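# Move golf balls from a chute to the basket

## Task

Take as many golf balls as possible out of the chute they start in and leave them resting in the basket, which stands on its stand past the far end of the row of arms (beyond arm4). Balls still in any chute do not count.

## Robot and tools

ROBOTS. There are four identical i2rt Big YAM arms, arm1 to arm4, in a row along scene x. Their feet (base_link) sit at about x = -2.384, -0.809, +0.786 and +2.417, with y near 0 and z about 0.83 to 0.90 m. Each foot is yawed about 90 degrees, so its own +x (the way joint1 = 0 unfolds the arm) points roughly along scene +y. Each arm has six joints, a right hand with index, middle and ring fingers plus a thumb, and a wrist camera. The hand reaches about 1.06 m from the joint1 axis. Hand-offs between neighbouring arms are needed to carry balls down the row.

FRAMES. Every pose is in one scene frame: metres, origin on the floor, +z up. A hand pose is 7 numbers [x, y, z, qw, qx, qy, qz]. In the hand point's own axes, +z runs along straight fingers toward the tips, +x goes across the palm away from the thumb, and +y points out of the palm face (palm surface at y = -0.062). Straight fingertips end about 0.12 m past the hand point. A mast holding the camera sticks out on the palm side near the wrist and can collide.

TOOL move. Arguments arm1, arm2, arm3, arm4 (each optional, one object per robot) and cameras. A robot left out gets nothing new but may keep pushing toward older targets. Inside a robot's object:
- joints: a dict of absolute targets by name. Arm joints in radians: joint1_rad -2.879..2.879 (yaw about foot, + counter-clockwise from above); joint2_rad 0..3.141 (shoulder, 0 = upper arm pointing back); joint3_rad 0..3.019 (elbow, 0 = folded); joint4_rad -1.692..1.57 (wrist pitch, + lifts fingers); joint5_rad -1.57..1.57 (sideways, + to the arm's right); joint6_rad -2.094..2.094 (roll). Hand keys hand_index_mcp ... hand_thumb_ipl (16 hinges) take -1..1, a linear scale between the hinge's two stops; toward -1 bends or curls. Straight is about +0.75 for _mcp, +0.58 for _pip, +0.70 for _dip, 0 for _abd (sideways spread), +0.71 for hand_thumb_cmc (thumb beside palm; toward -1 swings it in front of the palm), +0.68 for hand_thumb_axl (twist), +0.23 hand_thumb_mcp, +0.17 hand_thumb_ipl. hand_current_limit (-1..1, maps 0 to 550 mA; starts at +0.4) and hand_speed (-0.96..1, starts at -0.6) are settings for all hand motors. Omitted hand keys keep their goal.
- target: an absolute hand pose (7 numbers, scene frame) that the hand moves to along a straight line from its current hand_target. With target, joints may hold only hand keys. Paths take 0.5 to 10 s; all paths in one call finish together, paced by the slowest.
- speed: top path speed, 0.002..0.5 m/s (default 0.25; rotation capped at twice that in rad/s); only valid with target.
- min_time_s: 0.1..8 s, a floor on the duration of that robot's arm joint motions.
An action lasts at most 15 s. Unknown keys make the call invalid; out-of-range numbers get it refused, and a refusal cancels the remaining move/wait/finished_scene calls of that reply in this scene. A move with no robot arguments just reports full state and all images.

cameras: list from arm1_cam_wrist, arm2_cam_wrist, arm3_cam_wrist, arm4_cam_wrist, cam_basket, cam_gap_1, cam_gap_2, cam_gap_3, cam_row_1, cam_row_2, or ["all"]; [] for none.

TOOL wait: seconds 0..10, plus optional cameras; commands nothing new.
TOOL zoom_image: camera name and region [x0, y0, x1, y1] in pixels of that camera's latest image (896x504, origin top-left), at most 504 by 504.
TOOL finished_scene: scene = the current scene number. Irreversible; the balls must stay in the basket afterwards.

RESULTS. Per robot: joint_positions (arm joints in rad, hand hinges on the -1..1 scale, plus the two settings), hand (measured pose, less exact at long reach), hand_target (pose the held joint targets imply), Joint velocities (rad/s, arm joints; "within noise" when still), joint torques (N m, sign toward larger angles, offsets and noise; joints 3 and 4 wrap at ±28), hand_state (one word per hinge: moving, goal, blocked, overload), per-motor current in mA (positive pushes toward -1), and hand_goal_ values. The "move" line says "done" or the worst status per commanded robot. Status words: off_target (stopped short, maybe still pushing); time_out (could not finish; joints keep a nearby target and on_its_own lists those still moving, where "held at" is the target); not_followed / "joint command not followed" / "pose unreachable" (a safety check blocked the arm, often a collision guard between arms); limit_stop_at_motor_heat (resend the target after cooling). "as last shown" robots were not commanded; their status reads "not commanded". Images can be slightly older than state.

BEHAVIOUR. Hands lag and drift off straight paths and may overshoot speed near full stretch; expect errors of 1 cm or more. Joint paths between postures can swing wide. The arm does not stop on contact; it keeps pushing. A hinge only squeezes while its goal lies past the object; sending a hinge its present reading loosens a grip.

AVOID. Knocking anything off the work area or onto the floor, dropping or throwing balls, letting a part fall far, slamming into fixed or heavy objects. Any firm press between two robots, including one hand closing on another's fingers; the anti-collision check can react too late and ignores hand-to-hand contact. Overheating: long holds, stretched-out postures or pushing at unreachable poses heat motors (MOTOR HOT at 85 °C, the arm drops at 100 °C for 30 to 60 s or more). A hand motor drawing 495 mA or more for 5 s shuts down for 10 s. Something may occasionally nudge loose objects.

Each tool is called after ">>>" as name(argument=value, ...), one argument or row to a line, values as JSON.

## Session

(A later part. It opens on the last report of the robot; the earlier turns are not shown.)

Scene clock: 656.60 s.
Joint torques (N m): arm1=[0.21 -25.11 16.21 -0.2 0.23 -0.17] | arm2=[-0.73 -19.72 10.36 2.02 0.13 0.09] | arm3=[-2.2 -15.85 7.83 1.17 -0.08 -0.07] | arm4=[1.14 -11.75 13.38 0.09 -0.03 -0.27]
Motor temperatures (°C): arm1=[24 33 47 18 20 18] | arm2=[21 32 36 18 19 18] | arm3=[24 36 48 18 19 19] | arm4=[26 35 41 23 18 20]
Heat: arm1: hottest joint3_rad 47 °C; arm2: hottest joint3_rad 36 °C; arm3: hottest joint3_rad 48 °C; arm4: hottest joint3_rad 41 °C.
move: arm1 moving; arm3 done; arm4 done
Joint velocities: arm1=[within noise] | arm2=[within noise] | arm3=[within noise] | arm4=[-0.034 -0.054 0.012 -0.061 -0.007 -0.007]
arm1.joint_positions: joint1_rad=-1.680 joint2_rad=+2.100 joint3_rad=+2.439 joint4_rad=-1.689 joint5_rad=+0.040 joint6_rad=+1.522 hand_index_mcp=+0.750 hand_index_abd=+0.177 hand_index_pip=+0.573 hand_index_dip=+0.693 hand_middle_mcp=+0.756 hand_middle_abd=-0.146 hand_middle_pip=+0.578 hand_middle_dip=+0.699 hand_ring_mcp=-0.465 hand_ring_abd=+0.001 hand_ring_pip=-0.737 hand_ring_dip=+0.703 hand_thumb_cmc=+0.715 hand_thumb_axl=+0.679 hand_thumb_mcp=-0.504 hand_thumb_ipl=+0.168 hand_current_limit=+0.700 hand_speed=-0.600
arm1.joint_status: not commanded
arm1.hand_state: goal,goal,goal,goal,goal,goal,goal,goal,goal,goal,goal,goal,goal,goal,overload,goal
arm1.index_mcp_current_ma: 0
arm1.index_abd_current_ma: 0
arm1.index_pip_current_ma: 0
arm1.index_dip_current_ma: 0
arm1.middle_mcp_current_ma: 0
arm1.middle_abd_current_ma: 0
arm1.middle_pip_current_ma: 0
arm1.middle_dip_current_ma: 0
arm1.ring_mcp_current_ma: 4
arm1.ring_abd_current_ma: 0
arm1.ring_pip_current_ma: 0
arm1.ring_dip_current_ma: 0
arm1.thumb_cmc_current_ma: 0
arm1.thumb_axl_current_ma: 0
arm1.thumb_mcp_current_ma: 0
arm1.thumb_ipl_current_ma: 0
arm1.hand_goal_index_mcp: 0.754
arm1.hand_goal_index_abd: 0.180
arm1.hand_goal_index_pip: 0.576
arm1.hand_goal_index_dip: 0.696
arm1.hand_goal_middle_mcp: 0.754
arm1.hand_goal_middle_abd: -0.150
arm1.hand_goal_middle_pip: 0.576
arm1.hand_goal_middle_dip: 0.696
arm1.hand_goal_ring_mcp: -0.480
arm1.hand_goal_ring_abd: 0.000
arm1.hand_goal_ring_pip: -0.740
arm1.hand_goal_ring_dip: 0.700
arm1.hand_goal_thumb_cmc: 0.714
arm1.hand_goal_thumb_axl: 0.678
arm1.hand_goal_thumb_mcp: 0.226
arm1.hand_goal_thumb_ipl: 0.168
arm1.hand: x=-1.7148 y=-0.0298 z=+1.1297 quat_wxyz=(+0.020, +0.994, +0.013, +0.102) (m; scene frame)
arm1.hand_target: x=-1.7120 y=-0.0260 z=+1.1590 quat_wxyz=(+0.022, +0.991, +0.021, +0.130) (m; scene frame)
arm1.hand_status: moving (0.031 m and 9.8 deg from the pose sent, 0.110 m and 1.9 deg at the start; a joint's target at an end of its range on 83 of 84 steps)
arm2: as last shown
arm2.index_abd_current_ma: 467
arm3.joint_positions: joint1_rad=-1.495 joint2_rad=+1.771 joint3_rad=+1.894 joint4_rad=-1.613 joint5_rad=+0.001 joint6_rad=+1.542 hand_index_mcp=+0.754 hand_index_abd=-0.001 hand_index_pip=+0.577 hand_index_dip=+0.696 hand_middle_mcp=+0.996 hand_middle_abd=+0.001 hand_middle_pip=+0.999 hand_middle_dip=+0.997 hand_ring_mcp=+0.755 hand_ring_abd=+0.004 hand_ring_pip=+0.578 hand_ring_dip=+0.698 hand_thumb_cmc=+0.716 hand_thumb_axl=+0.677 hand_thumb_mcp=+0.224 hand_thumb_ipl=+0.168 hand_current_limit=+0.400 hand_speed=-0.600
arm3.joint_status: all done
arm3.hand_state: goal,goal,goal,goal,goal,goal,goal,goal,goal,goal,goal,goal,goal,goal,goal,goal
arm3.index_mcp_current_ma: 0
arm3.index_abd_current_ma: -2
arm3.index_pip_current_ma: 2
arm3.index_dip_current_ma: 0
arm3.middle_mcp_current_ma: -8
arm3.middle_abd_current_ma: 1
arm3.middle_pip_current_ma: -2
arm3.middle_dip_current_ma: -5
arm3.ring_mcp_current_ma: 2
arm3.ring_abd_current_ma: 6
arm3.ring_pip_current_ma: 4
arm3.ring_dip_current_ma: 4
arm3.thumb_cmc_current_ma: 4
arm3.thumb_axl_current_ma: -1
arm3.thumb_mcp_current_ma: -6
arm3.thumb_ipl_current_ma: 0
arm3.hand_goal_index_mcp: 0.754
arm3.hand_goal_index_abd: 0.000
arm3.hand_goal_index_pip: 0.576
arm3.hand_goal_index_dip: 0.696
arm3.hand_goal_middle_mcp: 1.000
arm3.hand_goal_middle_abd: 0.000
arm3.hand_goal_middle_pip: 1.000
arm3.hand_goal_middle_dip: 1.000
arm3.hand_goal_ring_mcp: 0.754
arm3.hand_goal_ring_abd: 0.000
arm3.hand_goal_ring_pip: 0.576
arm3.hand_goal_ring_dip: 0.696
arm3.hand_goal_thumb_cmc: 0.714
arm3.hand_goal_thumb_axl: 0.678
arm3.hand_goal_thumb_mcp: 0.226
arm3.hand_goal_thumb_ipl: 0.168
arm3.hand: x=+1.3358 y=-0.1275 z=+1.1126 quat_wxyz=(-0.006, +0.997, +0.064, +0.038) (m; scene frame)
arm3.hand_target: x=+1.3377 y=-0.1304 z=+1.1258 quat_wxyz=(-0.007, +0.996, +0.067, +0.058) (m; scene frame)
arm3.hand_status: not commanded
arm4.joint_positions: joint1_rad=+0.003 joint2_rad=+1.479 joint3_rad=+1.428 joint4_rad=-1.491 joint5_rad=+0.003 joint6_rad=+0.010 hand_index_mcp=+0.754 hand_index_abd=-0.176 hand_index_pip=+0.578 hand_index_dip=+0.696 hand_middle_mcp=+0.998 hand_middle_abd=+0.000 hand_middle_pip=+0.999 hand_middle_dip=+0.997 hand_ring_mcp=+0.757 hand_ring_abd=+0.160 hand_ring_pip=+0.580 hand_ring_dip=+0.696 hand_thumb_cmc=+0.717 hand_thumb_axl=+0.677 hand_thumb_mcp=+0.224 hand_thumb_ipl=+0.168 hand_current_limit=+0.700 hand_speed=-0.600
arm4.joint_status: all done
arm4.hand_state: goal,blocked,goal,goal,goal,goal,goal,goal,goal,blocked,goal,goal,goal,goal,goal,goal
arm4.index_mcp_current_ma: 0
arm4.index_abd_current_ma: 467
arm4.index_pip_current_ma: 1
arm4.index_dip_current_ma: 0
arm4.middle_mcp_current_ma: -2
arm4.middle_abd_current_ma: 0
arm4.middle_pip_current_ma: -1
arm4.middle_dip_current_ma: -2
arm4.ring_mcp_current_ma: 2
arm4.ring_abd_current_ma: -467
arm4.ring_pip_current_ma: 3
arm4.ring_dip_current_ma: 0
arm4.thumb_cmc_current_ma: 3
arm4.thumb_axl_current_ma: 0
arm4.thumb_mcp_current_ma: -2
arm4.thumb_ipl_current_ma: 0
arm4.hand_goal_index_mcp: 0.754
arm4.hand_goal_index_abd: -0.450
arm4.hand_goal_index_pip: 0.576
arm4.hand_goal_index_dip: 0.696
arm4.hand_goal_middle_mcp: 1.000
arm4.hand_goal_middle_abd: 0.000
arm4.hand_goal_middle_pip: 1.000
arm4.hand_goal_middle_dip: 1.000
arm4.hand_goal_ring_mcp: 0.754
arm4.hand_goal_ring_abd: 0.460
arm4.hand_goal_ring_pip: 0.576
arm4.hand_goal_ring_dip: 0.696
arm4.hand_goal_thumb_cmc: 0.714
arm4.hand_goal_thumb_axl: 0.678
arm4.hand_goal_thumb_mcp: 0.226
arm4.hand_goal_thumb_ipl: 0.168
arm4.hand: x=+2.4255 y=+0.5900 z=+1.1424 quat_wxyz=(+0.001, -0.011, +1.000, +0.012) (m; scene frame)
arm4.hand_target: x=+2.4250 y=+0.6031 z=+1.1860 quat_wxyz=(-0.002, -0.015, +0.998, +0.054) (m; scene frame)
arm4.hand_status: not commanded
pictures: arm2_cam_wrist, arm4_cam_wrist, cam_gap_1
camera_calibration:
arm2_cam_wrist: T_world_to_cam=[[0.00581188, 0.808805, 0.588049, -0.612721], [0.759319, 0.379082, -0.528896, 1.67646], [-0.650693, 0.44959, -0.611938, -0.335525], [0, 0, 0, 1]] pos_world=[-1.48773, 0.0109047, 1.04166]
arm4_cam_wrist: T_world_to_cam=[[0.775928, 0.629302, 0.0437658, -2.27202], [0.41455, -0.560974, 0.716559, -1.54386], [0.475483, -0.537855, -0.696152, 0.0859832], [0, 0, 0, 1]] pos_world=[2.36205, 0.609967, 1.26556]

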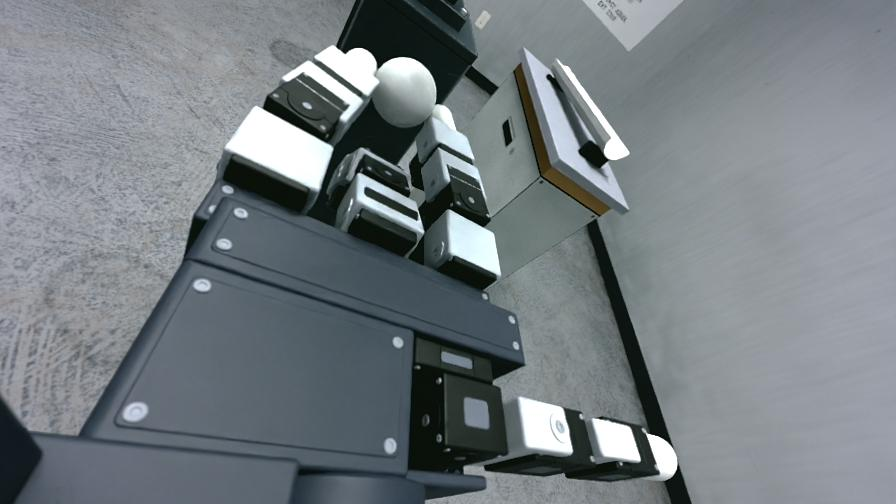

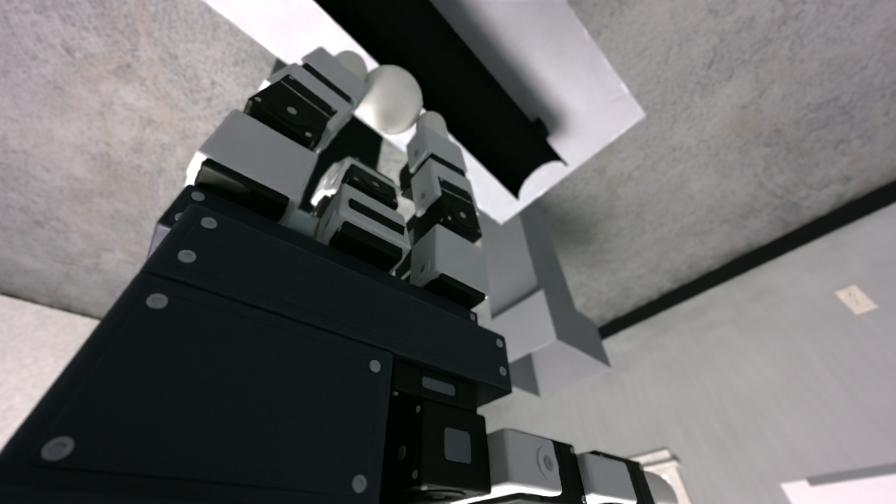

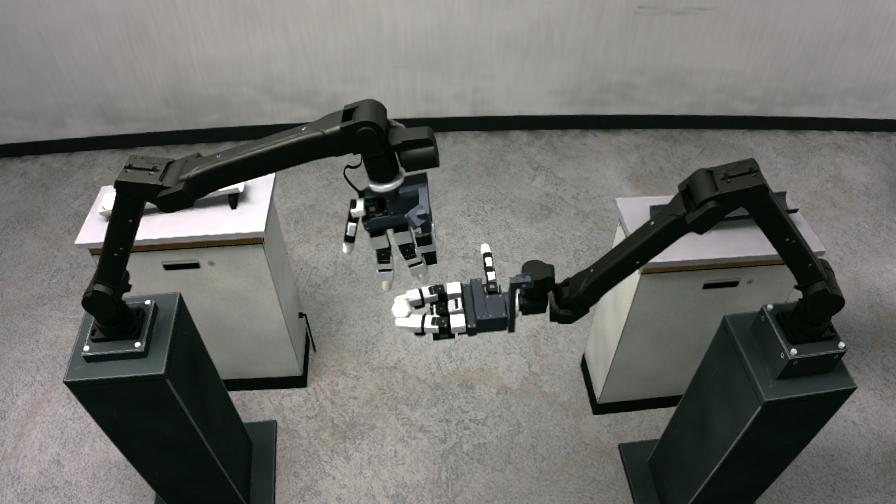

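>>> move(
  arm1={"joints": {"joint1_rad": -0.196, "joint2_rad": 1.463, "joint3_rad": 1.501, "joint4_rad": -1.571, "joint5_rad": -0.109, "joint6_rad": 0.538, "hand_ring_mcp": 1, "hand_ring_pip": 1, "hand_ring_dip": 1, "hand_index_abd": 0.136, "hand_middle_abd": -0.136, "hand_current_limit": 0.4}, "min_time_s": 6.5},
  arm2={"joints": {"joint1_rad": 0, "joint2_rad": 1.46, "joint3_rad": 1.5, "joint4_rad": -1.5, "joint5_rad": 0, "joint6_rad": 0}, "min_time_s": 7},
  arm3={"joints": {"joint1_rad": 1.53, "joint2_rad": 0.6, "joint3_rad": 1.39, "joint4_rad": -1.35, "joint5_rad": 0, "joint6_rad": 0}, "min_time_s": 7},
  arm4={"joints": {"joint1_rad": -1.5, "joint2_rad": 1.75, "joint3_rad": 1.9, "joint4_rad": -1.6, "joint5_rad": 0, "joint6_rad": 1.53}, "min_time_s": 7},
  cameras=["arm2_cam_wrist", "arm4_cam_wrist", "arm1_cam_wrist"],
)

Scene clock: 665.90 s.
Joint torques (N m): arm1=[-0.38 -15.56 10.39 0.51 -0.15 -0.15] | arm2=[-0.5 -13.86 13.31 -0.34 0.23 0.05] | arm3=[-1.14 1.55 6.94 3.64 0.05 -0.12] | arm4=[0.73 -13.68 13.34 0.08 0.06 -0.06]
Motor temperatures (°C): arm1=[24 33 46 18 20 18] | arm2=[21 32 37 18 19 18] | arm3=[24 34 46 18 19 19] | arm4=[26 35 41 23 18 20]
Heat: arm1: hottest joint3_rad 46 °C; arm2: hottest joint3_rad 37 °C; arm3: hottest joint3_rad 46 °C; arm4: hottest joint3_rad 41 °C.
move: arm1 done; arm2 done; arm3 done; arm4 done
Joint velocities: within noise
arm1.joint_positions: joint1_rad=-0.196 joint2_rad=+1.483 joint3_rad=+1.508 joint4_rad=-1.587 joint5_rad=-0.109 joint6_rad=+0.549 hand_index_mcp=+0.751 hand_index_abd=+0.139 hand_index_pip=+0.573 hand_index_dip=+0.693 hand_middle_mcp=+0.755 hand_middle_abd=-0.137 hand_middle_pip=+0.578 hand_middle_dip=+0.698 hand_ring_mcp=+0.990 hand_ring_abd=+0.001 hand_ring_pip=+0.993 hand_ring_dip=+0.998 hand_thumb_cmc=+0.715 hand_thumb_axl=+0.679 hand_thumb_mcp=-0.504 hand_thumb_ipl=+0.168 hand_current_limit=+0.400 hand_speed=-0.600
arm1.joint_status: all done
arm1.hand_state: goal,goal,goal,goal,goal,goal,goal,goal,goal,goal,goal,goal,goal,goal,overload,goal
arm1.index_mcp_current_ma: 0
arm1.index_abd_current_ma: 0
arm1.index_pip_current_ma: 0
arm1.index_dip_current_ma: 0
arm1.middle_mcp_current_ma: 0
arm1.middle_abd_current_ma: 0
arm1.middle_pip_current_ma: 0
arm1.middle_dip_current_ma: 0
arm1.ring_mcp_current_ma: -2
arm1.ring_abd_current_ma: 0
arm1.ring_pip_current_ma: -1
arm1.ring_dip_current_ma: 0
arm1.thumb_cmc_current_ma: 0
arm1.thumb_axl_current_ma: 0
arm1.thumb_mcp_current_ma: 0
arm1.thumb_ipl_current_ma: 0
arm1.hand_goal_index_mcp: 0.754
arm1.hand_goal_index_abd: 0.136
arm1.hand_goal_index_pip: 0.576
arm1.hand_goal_index_dip: 0.696
arm1.hand_goal_middle_mcp: 0.754
arm1.hand_goal_middle_abd: -0.136
arm1.hand_goal_middle_pip: 0.576
arm1.hand_goal_middle_dip: 0.696
arm1.hand_goal_ring_mcp: 1.000
arm1.hand_goal_ring_abd: 0.000
arm1.hand_goal_ring_pip: 1.000
arm1.hand_goal_ring_dip: 1.000
arm1.hand_goal_thumb_cmc: 0.714
arm1.hand_goal_thumb_axl: 0.678
arm1.hand_goal_thumb_mcp: 0.226
arm1.hand_goal_thumb_ipl: 0.168
arm1.hand: x=-2.2832 y=+0.5696 z=+1.1042 quat_wxyz=(-0.061, +0.320, +0.945, -0.007) (m; scene frame)
arm1.hand_target: x=-2.2836 y=+0.5697 z=+1.1119 quat_wxyz=(-0.065, +0.315, +0.947, +0.008) (m; scene frame)
arm1.hand_status: not commanded
arm2.joint_positions: joint1_rad=+0.009 joint2_rad=+1.480 joint3_rad=+1.454 joint4_rad=-1.491 joint5_rad=-0.001 joint6_rad=+0.004 hand_index_mcp=+0.764 hand_index_abd=-0.154 hand_index_pip=+0.580 hand_index_dip=+0.698 hand_middle_mcp=+0.997 hand_middle_abd=+0.000 hand_middle_pip=+0.999 hand_middle_dip=+0.997 hand_ring_mcp=+0.751 hand_ring_abd=+0.181 hand_ring_pip=+0.575 hand_ring_dip=+0.697 hand_thumb_cmc=+0.717 hand_thumb_axl=+0.677 hand_thumb_mcp=+0.224 hand_thumb_ipl=+0.168 hand_current_limit=+0.700 hand_speed=-0.600
arm2.joint_status: all done
arm2.hand_state: goal,blocked,goal,goal,goal,goal,goal,goal,goal,blocked,goal,goal,goal,goal,goal,goal
arm2.index_mcp_current_ma: 2
arm2.index_abd_current_ma: 467
arm2.index_pip_current_ma: 0
arm2.index_dip_current_ma: 0
arm2.middle_mcp_current_ma: 0
arm2.middle_abd_current_ma: 0
arm2.middle_pip_current_ma: 0
arm2.middle_dip_current_ma: 0
arm2.ring_mcp_current_ma: 0
arm2.ring_abd_current_ma: -467
arm2.ring_pip_current_ma: 0
arm2.ring_dip_current_ma: 0
arm2.thumb_cmc_current_ma: 0
arm2.thumb_axl_current_ma: 0
arm2.thumb_mcp_current_ma: 0
arm2.thumb_ipl_current_ma: 0
arm2.hand_goal_index_mcp: 0.754
arm2.hand_goal_index_abd: -0.450
arm2.hand_goal_index_pip: 0.576
arm2.hand_goal_index_dip: 0.696
arm2.hand_goal_middle_mcp: 1.000
arm2.hand_goal_middle_abd: 0.000
arm2.hand_goal_middle_pip: 1.000
arm2.hand_goal_middle_dip: 1.000
arm2.hand_goal_ring_mcp: 0.754
arm2.hand_goal_ring_abd: 0.460
arm2.hand_goal_ring_pip: 0.576
arm2.hand_goal_ring_dip: 0.696
arm2.hand_goal_thumb_cmc: 0.714
arm2.hand_goal_thumb_axl: 0.678
arm2.hand_goal_thumb_mcp: 0.226
arm2.hand_goal_thumb_ipl: 0.168
arm2.hand: x=-0.8143 y=+0.4802 z=+1.1540 quat_wxyz=(+0.005, -0.022, +0.999, +0.031) (m; scene frame)
arm2.hand_target: x=-0.8101 y=+0.4859 z=+1.1860 quat_wxyz=(+0.006, -0.019, +0.998, +0.060) (m; scene frame)
arm2.hand_status: not commanded
arm3.joint_positions: joint1_rad=+1.519 joint2_rad=+0.600 joint3_rad=+1.385 joint4_rad=-1.374 joint5_rad=+0.000 joint6_rad=+0.013 hand_index_mcp=+0.759 hand_index_abd=-0.001 hand_index_pip=+0.577 hand_index_dip=+0.696 hand_middle_mcp=+1.000 hand_middle_abd=+0.001 hand_middle_pip=+0.999 hand_middle_dip=+0.997 hand_ring_mcp=+0.759 hand_ring_abd=+0.003 hand_ring_pip=+0.578 hand_ring_dip=+0.698 hand_thumb_cmc=+0.719 hand_thumb_axl=+0.677 hand_thumb_mcp=+0.224 hand_thumb_ipl=+0.168 hand_current_limit=+0.400 hand_speed=-0.600
arm3.joint_status: all done
arm3.hand_state: goal,goal,goal,goal,goal,goal,goal,goal,goal,goal,goal,goal,goal,goal,goal,goal
arm3.index_mcp_current_ma: 10
arm3.index_abd_current_ma: -2
arm3.index_pip_current_ma: 2
arm3.index_dip_current_ma: 0
arm3.middle_mcp_current_ma: 0
arm3.middle_abd_current_ma: 1
arm3.middle_pip_current_ma: -2
arm3.middle_dip_current_ma: -5
arm3.ring_mcp_current_ma: 11
arm3.ring_abd_current_ma: 5
arm3.ring_pip_current_ma: 3
arm3.ring_dip_current_ma: 4
arm3.thumb_cmc_current_ma: 12
arm3.thumb_axl_current_ma: -1
arm3.thumb_mcp_current_ma: -6
arm3.thumb_ipl_current_ma: 0
arm3.hand_goal_index_mcp: 0.754
arm3.hand_goal_index_abd: 0.000
arm3.hand_goal_index_pip: 0.576
arm3.hand_goal_index_dip: 0.696
arm3.hand_goal_middle_mcp: 1.000
arm3.hand_goal_middle_abd: 0.000
arm3.hand_goal_middle_pip: 1.000
arm3.hand_goal_middle_dip: 1.000
arm3.hand_goal_ring_mcp: 0.754
arm3.hand_goal_ring_abd: 0.000
arm3.hand_goal_ring_pip: 0.576
arm3.hand_goal_ring_dip: 0.696
arm3.hand_goal_thumb_cmc: 0.714
arm3.hand_goal_thumb_axl: 0.678
arm3.hand_goal_thumb_mcp: 0.226
arm3.hand_goal_thumb_ipl: 0.168
arm3.hand: x=+0.5193 y=-0.0663 z=+1.4342 quat_wxyz=(-0.330, -0.611, +0.634, +0.341) (m; scene frame)
arm3.hand_target: x=+0.5183 y=-0.0703 z=+1.4431 quat_wxyz=(-0.338, -0.614, +0.622, +0.350) (m; scene frame)
arm3.hand_status: not commanded
arm4.joint_positions: joint1_rad=-1.501 joint2_rad=+1.741 joint3_rad=+1.828 joint4_rad=-1.593 joint5_rad=+0.000 joint6_rad=+1.517 hand_index_mcp=+0.753 hand_index_abd=-0.176 hand_index_pip=+0.578 hand_index_dip=+0.696 hand_middle_mcp=+0.997 hand_middle_abd=+0.000 hand_middle_pip=+0.999 hand_middle_dip=+0.997 hand_ring_mcp=+0.755 hand_ring_abd=+0.160 hand_ring_pip=+0.579 hand_ring_dip=+0.696 hand_thumb_cmc=+0.716 hand_thumb_axl=+0.677 hand_thumb_mcp=+0.224 hand_thumb_ipl=+0.168 hand_current_limit=+0.700 hand_speed=-0.600
arm4.joint_status: all done
arm4.hand_state: goal,blocked,goal,goal,goal,goal,goal,goal,goal,blocked,goal,goal,goal,goal,goal,goal
arm4.index_mcp_current_ma: 0
arm4.index_abd_current_ma: 468
arm4.index_pip_current_ma: 1
arm4.index_dip_current_ma: 0
arm4.middle_mcp_current_ma: -2
arm4.middle_abd_current_ma: 0
arm4.middle_pip_current_ma: -1
arm4.middle_dip_current_ma: -2
arm4.ring_mcp_current_ma: 0
arm4.ring_abd_current_ma: -467
arm4.ring_pip_current_ma: 2
arm4.ring_dip_current_ma: 0
arm4.thumb_cmc_current_ma: 1
arm4.thumb_axl_current_ma: 0
arm4.thumb_mcp_current_ma: -2
arm4.thumb_ipl_current_ma: 0
arm4.hand_goal_index_mcp: 0.754
arm4.hand_goal_index_abd: -0.450
arm4.hand_goal_index_pip: 0.576
arm4.hand_goal_index_dip: 0.696
arm4.hand_goal_middle_mcp: 1.000
arm4.hand_goal_middle_abd: 0.000
arm4.hand_goal_middle_pip: 1.000
arm4.hand_goal_middle_dip: 1.000
arm4.hand_goal_ring_mcp: 0.754
arm4.hand_goal_ring_abd: 0.460
arm4.hand_goal_ring_pip: 0.576
arm4.hand_goal_ring_dip: 0.696
arm4.hand_goal_thumb_cmc: 0.714
arm4.hand_goal_thumb_axl: 0.678
arm4.hand_goal_thumb_mcp: 0.226
arm4.hand_goal_thumb_ipl: 0.168
arm4.hand: x=+2.9552 y=+0.0282 z=+1.1711 quat_wxyz=(+0.001, +0.997, +0.077, +0.031) (m; scene frame)
arm4.hand_target: x=+2.9684 y=+0.0302 z=+1.1942 quat_wxyz=(+0.000, +0.996, +0.070, +0.060) (m; scene frame)
arm4.hand_status: not commanded
pictures: arm1_cam_wrist, arm2_cam_wrist, arm4_cam_wrist
camera_calibration:
arm1_cam_wrist: T_world_to_cam=[[0.987155, 0.00275734, -0.159742, 2.46735], [0.114415, -0.710051, 0.694793, -0.145466], [-0.111509, -0.704145, -0.701246, 1.04437], [0, 0, 0, 1]] pos_world=[-2.30256, 0.625295, 1.22757]
arm2_cam_wrist: T_world_to_cam=[[0.783989, 0.616691, 0.071094, 0.296847], [0.384511, -0.572321, 0.724293, -0.305076], [0.487353, -0.540501, -0.685817, 1.56991], [0, 0, 0, 1]] pos_world=[-0.880522, 0.490875, 1.27653]
arm4_cam_wrist: T_world_to_cam=[[-0.686909, -0.726534, -0.0174712, 2.10217], [-0.527314, 0.481723, 0.699916, 0.674322], [-0.500096, 0.489991, -0.714012, 2.42692], [0, 0, 0, 1]] pos_world=[3.01327, 0.0132942, 1.29761]

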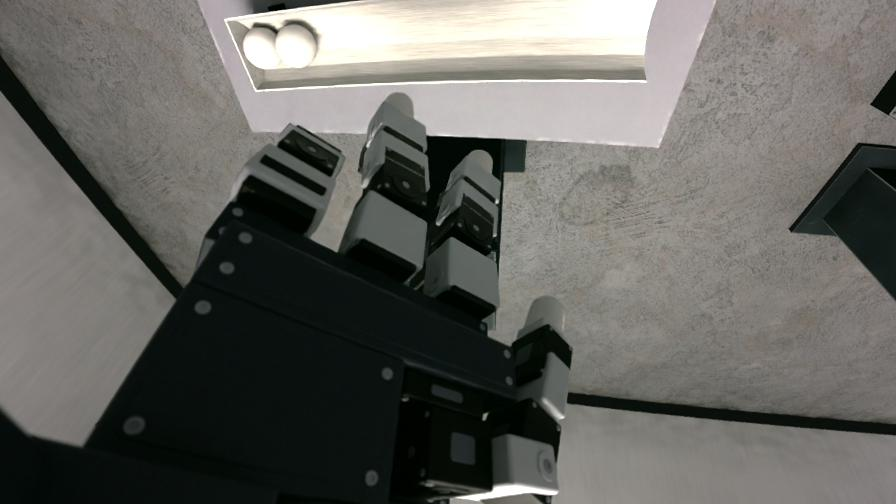

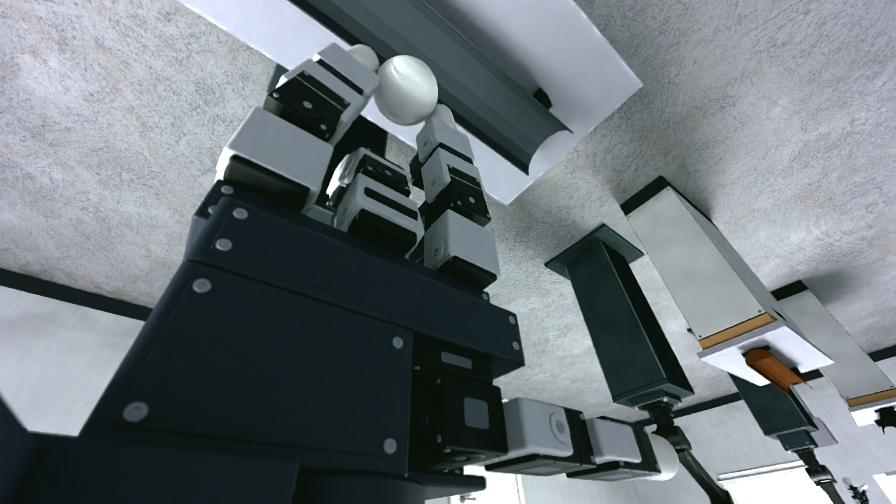

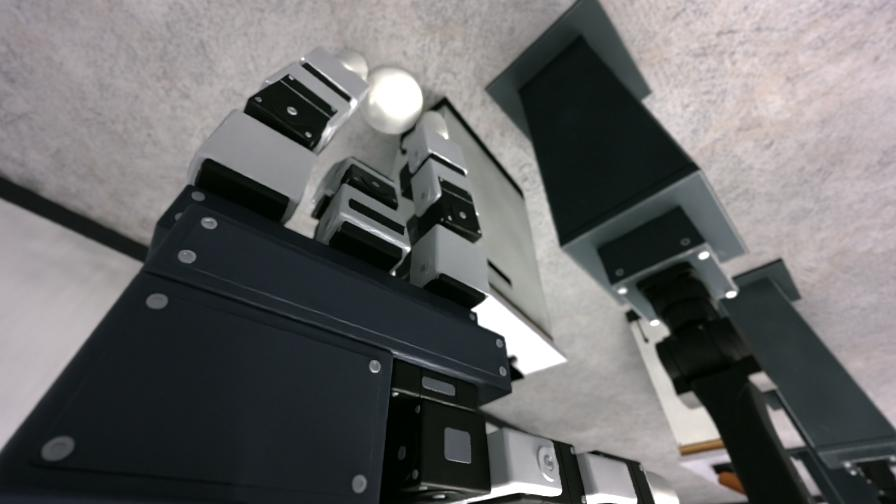

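>>> move(
  arm1={"target": [-2.4712, 0.5873, 0.9986, -0.0731, 0.3101, 0.9468, 0.0425], "speed": 0.1},
  arm2={"joints": {"joint1_rad": -1.5, "joint2_rad": 1.75, "joint3_rad": 1.9, "joint4_rad": -1.6, "joint5_rad": 0, "joint6_rad": 1.53}, "min_time_s": 6.5},
  arm4={"target": [3.22, -0.07, 1.12, 0, 1, 0, 0.02], "speed": 0.12},
  cameras=["arm1_cam_wrist", "arm4_cam_wrist"],
)

>>> zoom_image(
  camera="arm1_cam_wrist",
  region=[300, 0, 600, 200],
)

Scene clock: 677.73 s.
Joint torques (N m): arm1=[-0.21 -13.45 10.48 0.87 -0.01 0.09] | arm2=[0.09 -14.8 13.5 -0.34 0.16 0.13] | arm3=[-1.14 1.55 6.94 3.64 0.05 -0.12] | arm4=[0.32 -22.18 13.39 1.57 0.18 -0.32]
Motor temperatures (°C): arm1=[24 33 45 18 20 18] | arm2=[21 32 38 18 19 18] | arm3=[24 32 44 18 19 19] | arm4=[26 36 42 23 18 20]
Heat: arm1: hottest joint3_rad 45 °C; arm2: hottest joint3_rad 38 °C; arm3: hottest joint3_rad 44 °C; arm4: hottest joint3_rad 42 °C.
move: arm1 done; arm2 done; arm4 off_target
Joint velocities: within noise
arm1.joint_positions: joint1_rad=+0.222 joint2_rad=+1.531 joint3_rad=+1.272 joint4_rad=-1.168 joint5_rad=-0.059 joint6_rad=+0.940 hand_index_mcp=+0.751 hand_index_abd=+0.139 hand_index_pip=+0.573 hand_index_dip=+0.693 hand_middle_mcp=+0.754 hand_middle_abd=-0.137 hand_middle_pip=+0.578 hand_middle_dip=+0.698 hand_ring_mcp=+0.990 hand_ring_abd=+0.001 hand_ring_pip=+0.993 hand_ring_dip=+0.998 hand_thumb_cmc=+0.715 hand_thumb_axl=+0.679 hand_thumb_mcp=-0.504 hand_thumb_ipl=+0.168 hand_current_limit=+0.400 hand_speed=-0.600
arm1.joint_status: not commanded
arm1.hand_state: goal,goal,goal,goal,goal,goal,goal,goal,goal,goal,goal,goal,goal,goal,overload,goal
arm1.index_mcp_current_ma: 0
arm1.index_abd_current_ma: 0
arm1.index_pip_current_ma: 0
arm1.index_dip_current_ma: 0
arm1.middle_mcp_current_ma: 0
arm1.middle_abd_current_ma: 0
arm1.middle_pip_current_ma: 0
arm1.middle_dip_current_ma: 0
arm1.ring_mcp_current_ma: -2
arm1.ring_abd_current_ma: 0
arm1.ring_pip_current_ma: -1
arm1.ring_dip_current_ma: 0
arm1.thumb_cmc_current_ma: 0
arm1.thumb_axl_current_ma: 0
arm1.thumb_mcp_current_ma: 0
arm1.thumb_ipl_current_ma: 0
arm1.hand_goal_index_mcp: 0.754
arm1.hand_goal_index_abd: 0.136
arm1.hand_goal_index_pip: 0.576
arm1.hand_goal_index_dip: 0.696
arm1.hand_goal_middle_mcp: 0.754
arm1.hand_goal_middle_abd: -0.136
arm1.hand_goal_middle_pip: 0.576
arm1.hand_goal_middle_dip: 0.696
arm1.hand_goal_ring_mcp: 1.000
arm1.hand_goal_ring_abd: 0.000
arm1.hand_goal_ring_pip: 1.000
arm1.hand_goal_ring_dip: 1.000
arm1.hand_goal_thumb_cmc: 0.714
arm1.hand_goal_thumb_axl: 0.678
arm1.hand_goal_thumb_mcp: 0.226
arm1.hand_goal_thumb_ipl: 0.168
arm1.hand: x=-2.4706 y=+0.5855 z=+1.0055 quat_wxyz=(-0.073, +0.305, +0.948, +0.042) (m; scene frame)
arm1.hand_target: x=-2.4712 y=+0.5871 z=+0.9987 quat_wxyz=(-0.073, +0.310, +0.947, +0.042) (m; scene frame)
arm1.hand_status: done (0.007 m and 0.6 deg from the pose sent, 0.216 m and 5.9 deg at the start)
arm2.joint_positions: joint1_rad=-1.495 joint2_rad=+1.735 joint3_rad=+1.851 joint4_rad=-1.591 joint5_rad=-0.001 joint6_rad=+1.523 hand_index_mcp=+0.762 hand_index_abd=-0.154 hand_index_pip=+0.580 hand_index_dip=+0.698 hand_middle_mcp=+0.996 hand_middle_abd=+0.000 hand_middle_pip=+0.999 hand_middle_dip=+0.997 hand_ring_mcp=+0.750 hand_ring_abd=+0.181 hand_ring_pip=+0.575 hand_ring_dip=+0.697 hand_thumb_cmc=+0.716 hand_thumb_axl=+0.677 hand_thumb_mcp=+0.224 hand_thumb_ipl=+0.168 hand_current_limit=+0.700 hand_speed=-0.600
arm2.joint_status: all done
arm2.hand_state: goal,blocked,goal,goal,goal,goal,goal,goal,goal,blocked,goal,goal,goal,goal,goal,goal
arm2.index_mcp_current_ma: 1
arm2.index_abd_current_ma: 467
arm2.index_pip_current_ma: 0
arm2.index_dip_current_ma: 0
arm2.middle_mcp_current_ma: 0
arm2.middle_abd_current_ma: 0
arm2.middle_pip_current_ma: 0
arm2.middle_dip_current_ma: 0
arm2.ring_mcp_current_ma: 0
arm2.ring_abd_current_ma: -467
arm2.ring_pip_current_ma: 0
arm2.ring_dip_current_ma: 0
arm2.thumb_cmc_current_ma: 0
arm2.thumb_axl_current_ma: 0
arm2.thumb_mcp_current_ma: 0
arm2.thumb_ipl_current_ma: 0
arm2.hand_goal_index_mcp: 0.754
arm2.hand_goal_index_abd: -0.450
arm2.hand_goal_index_pip: 0.576
arm2.hand_goal_index_dip: 0.696
arm2.hand_goal_middle_mcp: 1.000
arm2.hand_goal_middle_abd: 0.000
arm2.hand_goal_middle_pip: 1.000
arm2.hand_goal_middle_dip: 1.000
arm2.hand_goal_ring_mcp: 0.754
arm2.hand_goal_ring_abd: 0.460
arm2.hand_goal_ring_pip: 0.576
arm2.hand_goal_ring_dip: 0.696
arm2.hand_goal_thumb_cmc: 0.714
arm2.hand_goal_thumb_axl: 0.678
arm2.hand_goal_thumb_mcp: 0.226
arm2.hand_goal_thumb_ipl: 0.168
arm2.hand: x=-0.2707 y=-0.0805 z=+1.1839 quat_wxyz=(-0.006, +0.995, +0.081, +0.055) (m; scene frame)
arm2.hand_target: x=-0.2620 y=-0.0823 z=+1.1951 quat_wxyz=(-0.006, +0.995, +0.074, +0.067) (m; scene frame)
arm2.hand_status: not commanded
arm3: as last shown
arm3.joint_positions: joint1_rad=+1.519 joint2_rad=+0.600 joint3_rad=+1.385 joint4_rad=-1.374 joint5_rad=+0.000 joint6_rad=+0.012 hand_index_mcp=+0.759 hand_index_abd=-0.001 hand_index_pip=+0.577 hand_index_dip=+0.696 hand_middle_mcp=+1.000 hand_middle_abd=+0.001 hand_middle_pip=+0.999 hand_middle_dip=+0.997 hand_ring_mcp=+0.759 hand_ring_abd=+0.003 hand_ring_pip=+0.578 hand_ring_dip=+0.698 hand_thumb_cmc=+0.719 hand_thumb_axl=+0.677 hand_thumb_mcp=+0.224 hand_thumb_ipl=+0.168 hand_current_limit=+0.400 hand_speed=-0.600
arm3.hand: x=+0.5193 y=-0.0664 z=+1.4342 quat_wxyz=(-0.330, -0.611, +0.634, +0.341) (m; scene frame)
arm4.joint_positions: joint1_rad=-1.643 joint2_rad=+2.505 joint3_rad=+2.856 joint4_rad=-1.610 joint5_rad=+0.019 joint6_rad=+1.407 hand_index_mcp=+0.753 hand_index_abd=-0.176 hand_index_pip=+0.578 hand_index_dip=+0.696 hand_middle_mcp=+0.997 hand_middle_abd=+0.000 hand_middle_pip=+0.999 hand_middle_dip=+0.997 hand_ring_mcp=+0.755 hand_ring_abd=+0.160 hand_ring_pip=+0.579 hand_ring_dip=+0.696 hand_thumb_cmc=+0.716 hand_thumb_axl=+0.677 hand_thumb_mcp=+0.224 hand_thumb_ipl=+0.168 hand_current_limit=+0.700 hand_speed=-0.600
arm4.joint_status: not commanded
arm4.hand_state: goal,blocked,goal,goal,goal,goal,goal,goal,goal,blocked,goal,goal,goal,goal,goal,goal
arm4.index_mcp_current_ma: 0
arm4.index_abd_current_ma: 468
arm4.index_pip_current_ma: 1
arm4.index_dip_current_ma: 0
arm4.middle_mcp_current_ma: -2
arm4.middle_abd_current_ma: 0
arm4.middle_pip_current_ma: -1
arm4.middle_dip_current_ma: -2
arm4.ring_mcp_current_ma: 0
arm4.ring_abd_current_ma: -467
arm4.ring_pip_current_ma: 2
arm4.ring_dip_current_ma: 0
arm4.thumb_cmc_current_ma: 1
arm4.thumb_axl_current_ma: 0
arm4.thumb_mcp_current_ma: -2
arm4.thumb_ipl_current_ma: 0
arm4.hand_goal_index_mcp: 0.754
arm4.hand_goal_index_abd: -0.450
arm4.hand_goal_index_pip: 0.576
arm4.hand_goal_index_dip: 0.696
arm4.hand_goal_middle_mcp: 1.000
arm4.hand_goal_middle_abd: 0.000
arm4.hand_goal_middle_pip: 1.000
arm4.hand_goal_middle_dip: 1.000
arm4.hand_goal_ring_mcp: 0.754
arm4.hand_goal_ring_abd: 0.460
arm4.hand_goal_ring_pip: 0.576
arm4.hand_goal_ring_dip: 0.696
arm4.hand_goal_thumb_cmc: 0.714
arm4.hand_goal_thumb_axl: 0.678
arm4.hand_goal_thumb_mcp: 0.226
arm4.hand_goal_thumb_ipl: 0.168
arm4.hand: x=+3.2058 y=-0.0640 z=+1.0893 quat_wxyz=(+0.027, +0.986, +0.059, +0.152) (m; scene frame)
arm4.hand_target: x=+3.2162 y=-0.0696 z=+1.1197 quat_wxyz=(+0.034, +0.979, +0.061, +0.193) (m; scene frame)
arm4.hand_status: off_target (0.034 m and 17.0 deg from the pose sent, 0.287 m and 8.9 deg at the start; a joint's target at an end of its range on 123 of 149 steps)
pictures: arm1_cam_wrist, arm4_cam_wrist
camera_calibration:
arm1_cam_wrist: T_world_to_cam=[[0.987992, 0.0424805, -0.148551, 2.60413], [0.126502, -0.774428, 0.619886, 0.0987574], [-0.0887092, -0.631234, -0.770502, 1.04868], [0, 0, 0, 1]] pos_world=[-2.49232, 0.627818, 1.13364]
arm4_cam_wrist: T_world_to_cam=[[-0.689951, -0.704789, -0.165044, 2.37788], [-0.662668, 0.523244, 0.535805, 1.52348], [-0.291271, 0.479049, -0.828054, 1.99309], [0, 0, 0, 1]] pos_world=[3.23071, -0.0760411, 1.22656]

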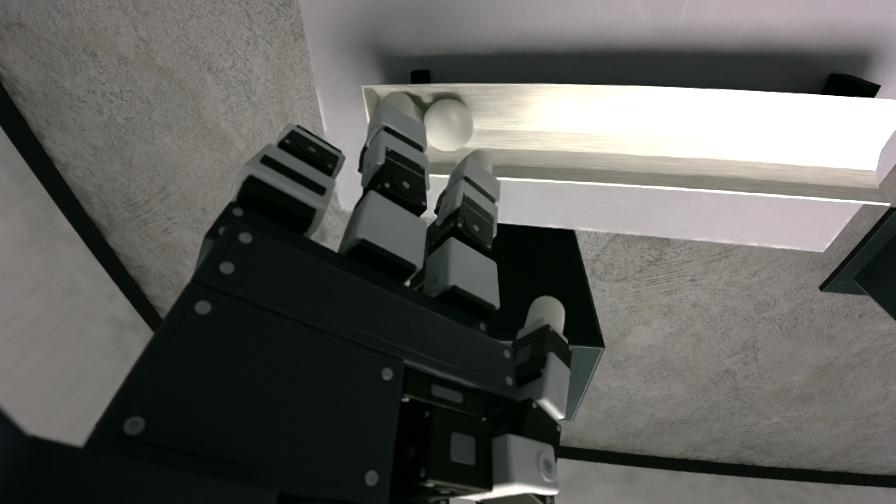

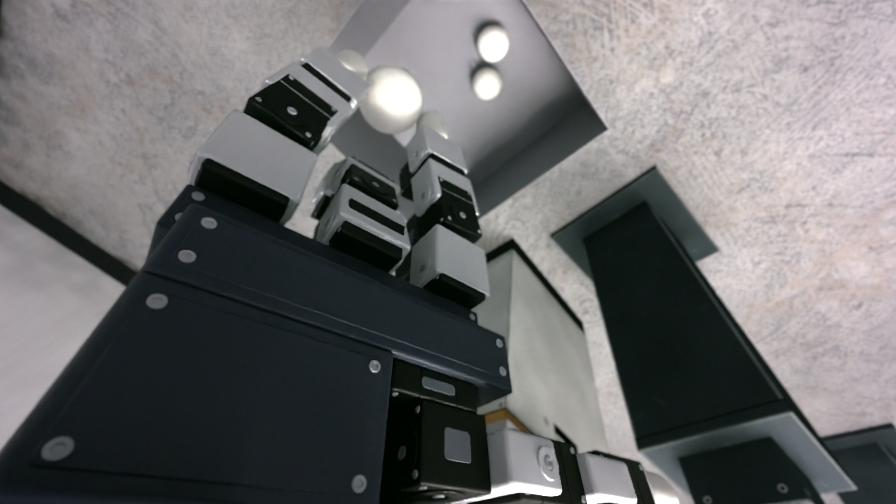

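Scaled by 1.680 from the camera's 896x504 image, which has a finer 1280x720 frame.

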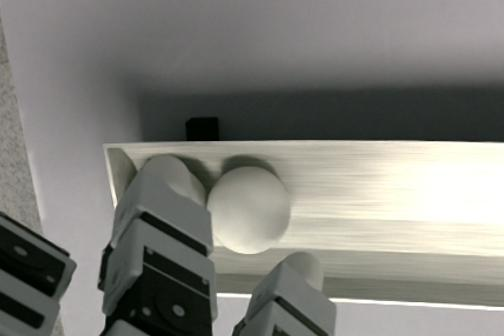

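>>> move(
  arm1={"target": [-2.4742, 0.5808, 0.9736, -0.0731, 0.3101, 0.9468, 0.0425], "speed": 0.05},
  arm2={"target": [-0.135, -0.122, 1.115, 0, 1, 0, 0.02], "speed": 0.1},
  arm4={"target": [3.235, -0.075, 0.905, 0, 1, 0, 0.02], "speed": 0.1},
  cameras=["arm1_cam_wrist", "cam_basket"],
)

>>> zoom_image(
  camera="arm1_cam_wrist",
  region=[300, 0, 600, 200],
)

Scene clock: 682.83 s.
Joint torques (N m): arm1=[0.21 -12.98 10.18 0.9 0.01 0.09] | arm2=[-0.44 -20.89 13.18 -0.49 0.25 0.15] | arm3=[-1.14 1.55 6.93 3.66 0.05 -0.12] | arm4=[0.09 -23.77 13.16 1.01 -0.01 -0.06]
Motor temperatures (°C): arm1=[24 32 45 18 20 18] | arm2=[21 31 38 18 19 18] | arm3=[24 32 43 18 19 19] | arm4=[26 37 43 23 18 20]
Heat: arm1: hottest joint3_rad 45 °C; arm2: hottest joint3_rad 38 °C; arm3: hottest joint3_rad 43 °C; arm4: hottest joint3_rad 43 °C.
move: arm1 done; arm2 off_target; arm4 off_target
Joint velocities: within noise
arm1.joint_positions: joint1_rad=+0.226 joint2_rad=+1.533 joint3_rad=+1.211 joint4_rad=-1.099 joint5_rad=-0.058 joint6_rad=+0.950 hand_index_mcp=+0.751 hand_index_abd=+0.139 hand_index_pip=+0.573 hand_index_dip=+0.693 hand_middle_mcp=+0.754 hand_middle_abd=-0.137 hand_middle_pip=+0.578 hand_middle_dip=+0.698 hand_ring_mcp=+0.990 hand_ring_abd=+0.001 hand_ring_pip=+0.993 hand_ring_dip=+0.998 hand_thumb_cmc=+0.715 hand_thumb_axl=+0.679 hand_thumb_mcp=-0.504 hand_thumb_ipl=+0.168 hand_current_limit=+0.400 hand_speed=-0.600
arm1.joint_status: not commanded
arm1.hand_state: goal,goal,goal,goal,goal,goal,goal,goal,goal,goal,goal,goal,goal,goal,overload,goal
arm1.index_mcp_current_ma: 0
arm1.index_abd_current_ma: 0
arm1.index_pip_current_ma: 0
arm1.index_dip_current_ma: 0
arm1.middle_mcp_current_ma: 0
arm1.middle_abd_current_ma: 0
arm1.middle_pip_current_ma: 0
arm1.middle_dip_current_ma: 0
arm1.ring_mcp_current_ma: -2
arm1.ring_abd_current_ma: 0
arm1.ring_pip_current_ma: -1
arm1.ring_dip_current_ma: 0
arm1.thumb_cmc_current_ma: 0
arm1.thumb_axl_current_ma: 0
arm1.thumb_mcp_current_ma: 0
arm1.thumb_ipl_current_ma: 0
arm1.hand_goal_index_mcp: 0.754
arm1.hand_goal_index_abd: 0.136
arm1.hand_goal_index_pip: 0.576
arm1.hand_goal_index_dip: 0.696
arm1.hand_goal_middle_mcp: 0.754
arm1.hand_goal_middle_abd: -0.136
arm1.hand_goal_middle_pip: 0.576
arm1.hand_goal_middle_dip: 0.696
arm1.hand_goal_ring_mcp: 1.000
arm1.hand_goal_ring_abd: 0.000
arm1.hand_goal_ring_pip: 1.000
arm1.hand_goal_ring_dip: 1.000
arm1.hand_goal_thumb_cmc: 0.714
arm1.hand_goal_thumb_axl: 0.678
arm1.hand_goal_thumb_mcp: 0.226
arm1.hand_goal_thumb_ipl: 0.168
arm1.hand: x=-2.4708 y=+0.5804 z=+0.9829 quat_wxyz=(-0.075, +0.308, +0.947, +0.045) (m; scene frame)
arm1.hand_target: x=-2.4741 y=+0.5807 z=+0.9738 quat_wxyz=(-0.073, +0.310, +0.947, +0.043) (m; scene frame)
arm1.hand_status: done (0.010 m and 0.4 deg from the pose sent, 0.032 m and 0.6 deg at the start)
arm2.joint_positions: joint1_rad=-1.564 joint2_rad=+2.219 joint3_rad=+2.387 joint4_rad=-1.700 joint5_rad=+0.012 joint6_rad=+1.586 hand_index_mcp=+0.762 hand_index_abd=-0.154 hand_index_pip=+0.580 hand_index_dip=+0.698 hand_middle_mcp=+0.996 hand_middle_abd=+0.000 hand_middle_pip=+0.999 hand_middle_dip=+0.997 hand_ring_mcp=+0.750 hand_ring_abd=+0.181 hand_ring_pip=+0.575 hand_ring_dip=+0.697 hand_thumb_cmc=+0.716 hand_thumb_axl=+0.677 hand_thumb_mcp=+0.223 hand_thumb_ipl=+0.168 hand_current_limit=+0.700 hand_speed=-0.600
arm2.joint_status: not commanded
arm2.hand_state: goal,blocked,goal,goal,goal,goal,goal,goal,goal,blocked,goal,goal,goal,goal,goal,goal
arm2.index_mcp_current_ma: 1
arm2.index_abd_current_ma: 468
arm2.index_pip_current_ma: 0
arm2.index_dip_current_ma: 0
arm2.middle_mcp_current_ma: 0
arm2.middle_abd_current_ma: 0
arm2.middle_pip_current_ma: 0
arm2.middle_dip_current_ma: 0
arm2.ring_mcp_current_ma: 0
arm2.ring_abd_current_ma: -467
arm2.ring_pip_current_ma: 0
arm2.ring_dip_current_ma: 0
arm2.thumb_cmc_current_ma: 0
arm2.thumb_axl_current_ma: 0
arm2.thumb_mcp_current_ma: 0
arm2.thumb_ipl_current_ma: 0
arm2.hand_goal_index_mcp: 0.754
arm2.hand_goal_index_abd: -0.450
arm2.hand_goal_index_pip: 0.576
arm2.hand_goal_index_dip: 0.696
arm2.hand_goal_middle_mcp: 1.000
arm2.hand_goal_middle_abd: 0.000
arm2.hand_goal_middle_pip: 1.000
arm2.hand_goal_middle_dip: 1.000
arm2.hand_goal_ring_mcp: 0.754
arm2.hand_goal_ring_abd: 0.460
arm2.hand_goal_ring_pip: 0.576
arm2.hand_goal_ring_dip: 0.696
arm2.hand_goal_thumb_cmc: 0.714
arm2.hand_goal_thumb_axl: 0.678
arm2.hand_goal_thumb_mcp: 0.226
arm2.hand_goal_thumb_ipl: 0.168
arm2.hand: x=-0.1413 y=-0.1119 z=+1.1043 quat_wxyz=(+0.001, +1.000, +0.015, +0.026) (m; scene frame)
arm2.hand_target: x=-0.1361 y=-0.1220 z=+1.1146 quat_wxyz=(+0.002, +0.999, +0.004, +0.039) (m; scene frame)
arm2.hand_status: off_target (0.016 m and 1.8 deg from the pose sent, 0.158 m and 10.1 deg at the start; a joint's target at an end of its range on 33 of 86 steps)
arm3: as last shown
arm4.joint_positions: joint1_rad=-1.650 joint2_rad=+2.783 joint3_rad=+2.861 joint4_rad=-1.505 joint5_rad=-0.001 joint6_rad=+1.434 hand_index_mcp=+0.753 hand_index_abd=-0.176 hand_index_pip=+0.578 hand_index_dip=+0.696 hand_middle_mcp=+0.997 hand_middle_abd=+0.000 hand_middle_pip=+0.999 hand_middle_dip=+0.997 hand_ring_mcp=+0.755 hand_ring_abd=+0.160 hand_ring_pip=+0.579 hand_ring_dip=+0.696 hand_thumb_cmc=+0.716 hand_thumb_axl=+0.677 hand_thumb_mcp=+0.224 hand_thumb_ipl=+0.168 hand_current_limit=+0.700 hand_speed=-0.600
arm4.joint_status: not commanded
arm4.hand_state: goal,blocked,goal,goal,goal,goal,goal,goal,goal,blocked,goal,goal,goal,goal,goal,goal
arm4.index_mcp_current_ma: 0
arm4.index_abd_current_ma: 467
arm4.index_pip_current_ma: 1
arm4.index_dip_current_ma: 0
arm4.middle_mcp_current_ma: -2
arm4.middle_abd_current_ma: 0
arm4.middle_pip_current_ma: -1
arm4.middle_dip_current_ma: -2
arm4.ring_mcp_current_ma: 0
arm4.ring_abd_current_ma: -467
arm4.ring_pip_current_ma: 2
arm4.ring_dip_current_ma: 0
arm4.thumb_cmc_current_ma: 1
arm4.thumb_axl_current_ma: 0
arm4.thumb_mcp_current_ma: -2
arm4.thumb_ipl_current_ma: 0
arm4.hand_goal_index_mcp: 0.754
arm4.hand_goal_index_abd: -0.450
arm4.hand_goal_index_pip: 0.576
arm4.hand_goal_index_dip: 0.696
arm4.hand_goal_middle_mcp: 1.000
arm4.hand_goal_middle_abd: 0.000
arm4.hand_goal_middle_pip: 1.000
arm4.hand_goal_middle_dip: 1.000
arm4.hand_goal_ring_mcp: 0.754
arm4.hand_goal_ring_abd: 0.460
arm4.hand_goal_ring_pip: 0.576
arm4.hand_goal_ring_dip: 0.696
arm4.hand_goal_thumb_cmc: 0.714
arm4.hand_goal_thumb_axl: 0.678
arm4.hand_goal_thumb_mcp: 0.226
arm4.hand_goal_thumb_ipl: 0.168
arm4.hand: x=+3.2177 y=-0.0669 z=+0.8771 quat_wxyz=(+0.008, +0.997, +0.043, +0.071) (m; scene frame)
arm4.hand_target: x=+3.2318 y=-0.0748 z=+0.9055 quat_wxyz=(+0.010, +0.993, +0.032, +0.110) (m; scene frame)
arm4.hand_status: off_target (0.034 m and 7.7 deg from the pose sent, 0.187 m and 17.0 deg at the start; a joint's target at an end of its range on 73 of 86 steps)
pictures: arm1_cam_wrist, cam_basket
camera_calibration:
arm1_cam_wrist: T_world_to_cam=[[0.987867, 0.036799, -0.15088, 2.6064], [0.123006, -0.778484, 0.615493, 0.106744], [-0.0948082, -0.626585, -0.773565, 1.01333], [0, 0, 0, 1]] pos_world=[-2.49183, 0.622125, 1.11143]

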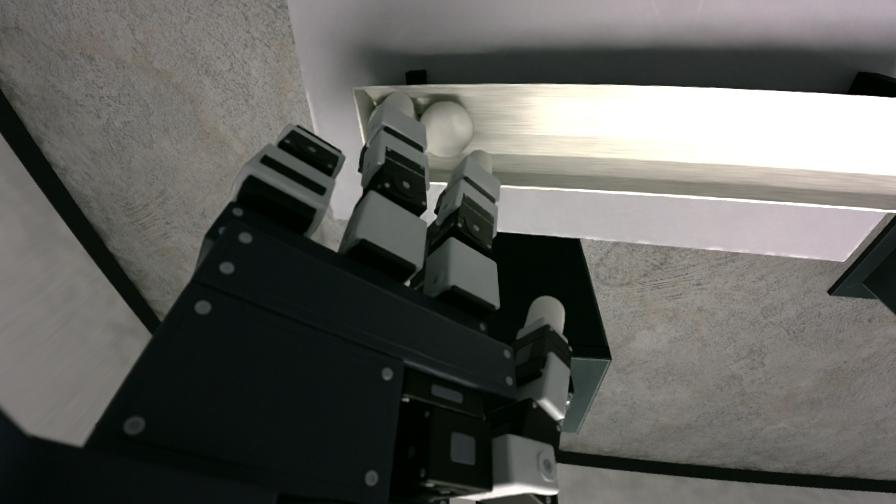

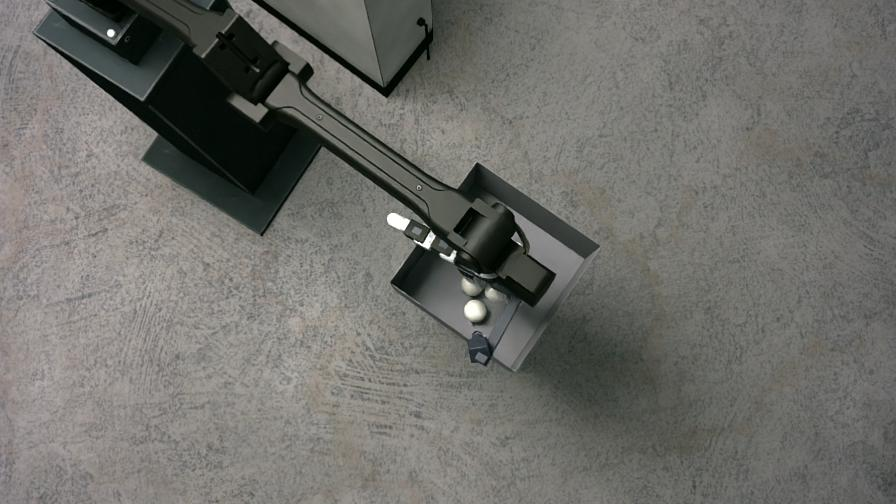

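Scaled by 1.680 from the camera's 896x504 image, which has a finer 1280x720 frame.

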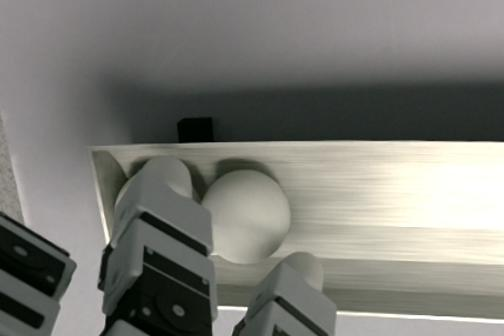

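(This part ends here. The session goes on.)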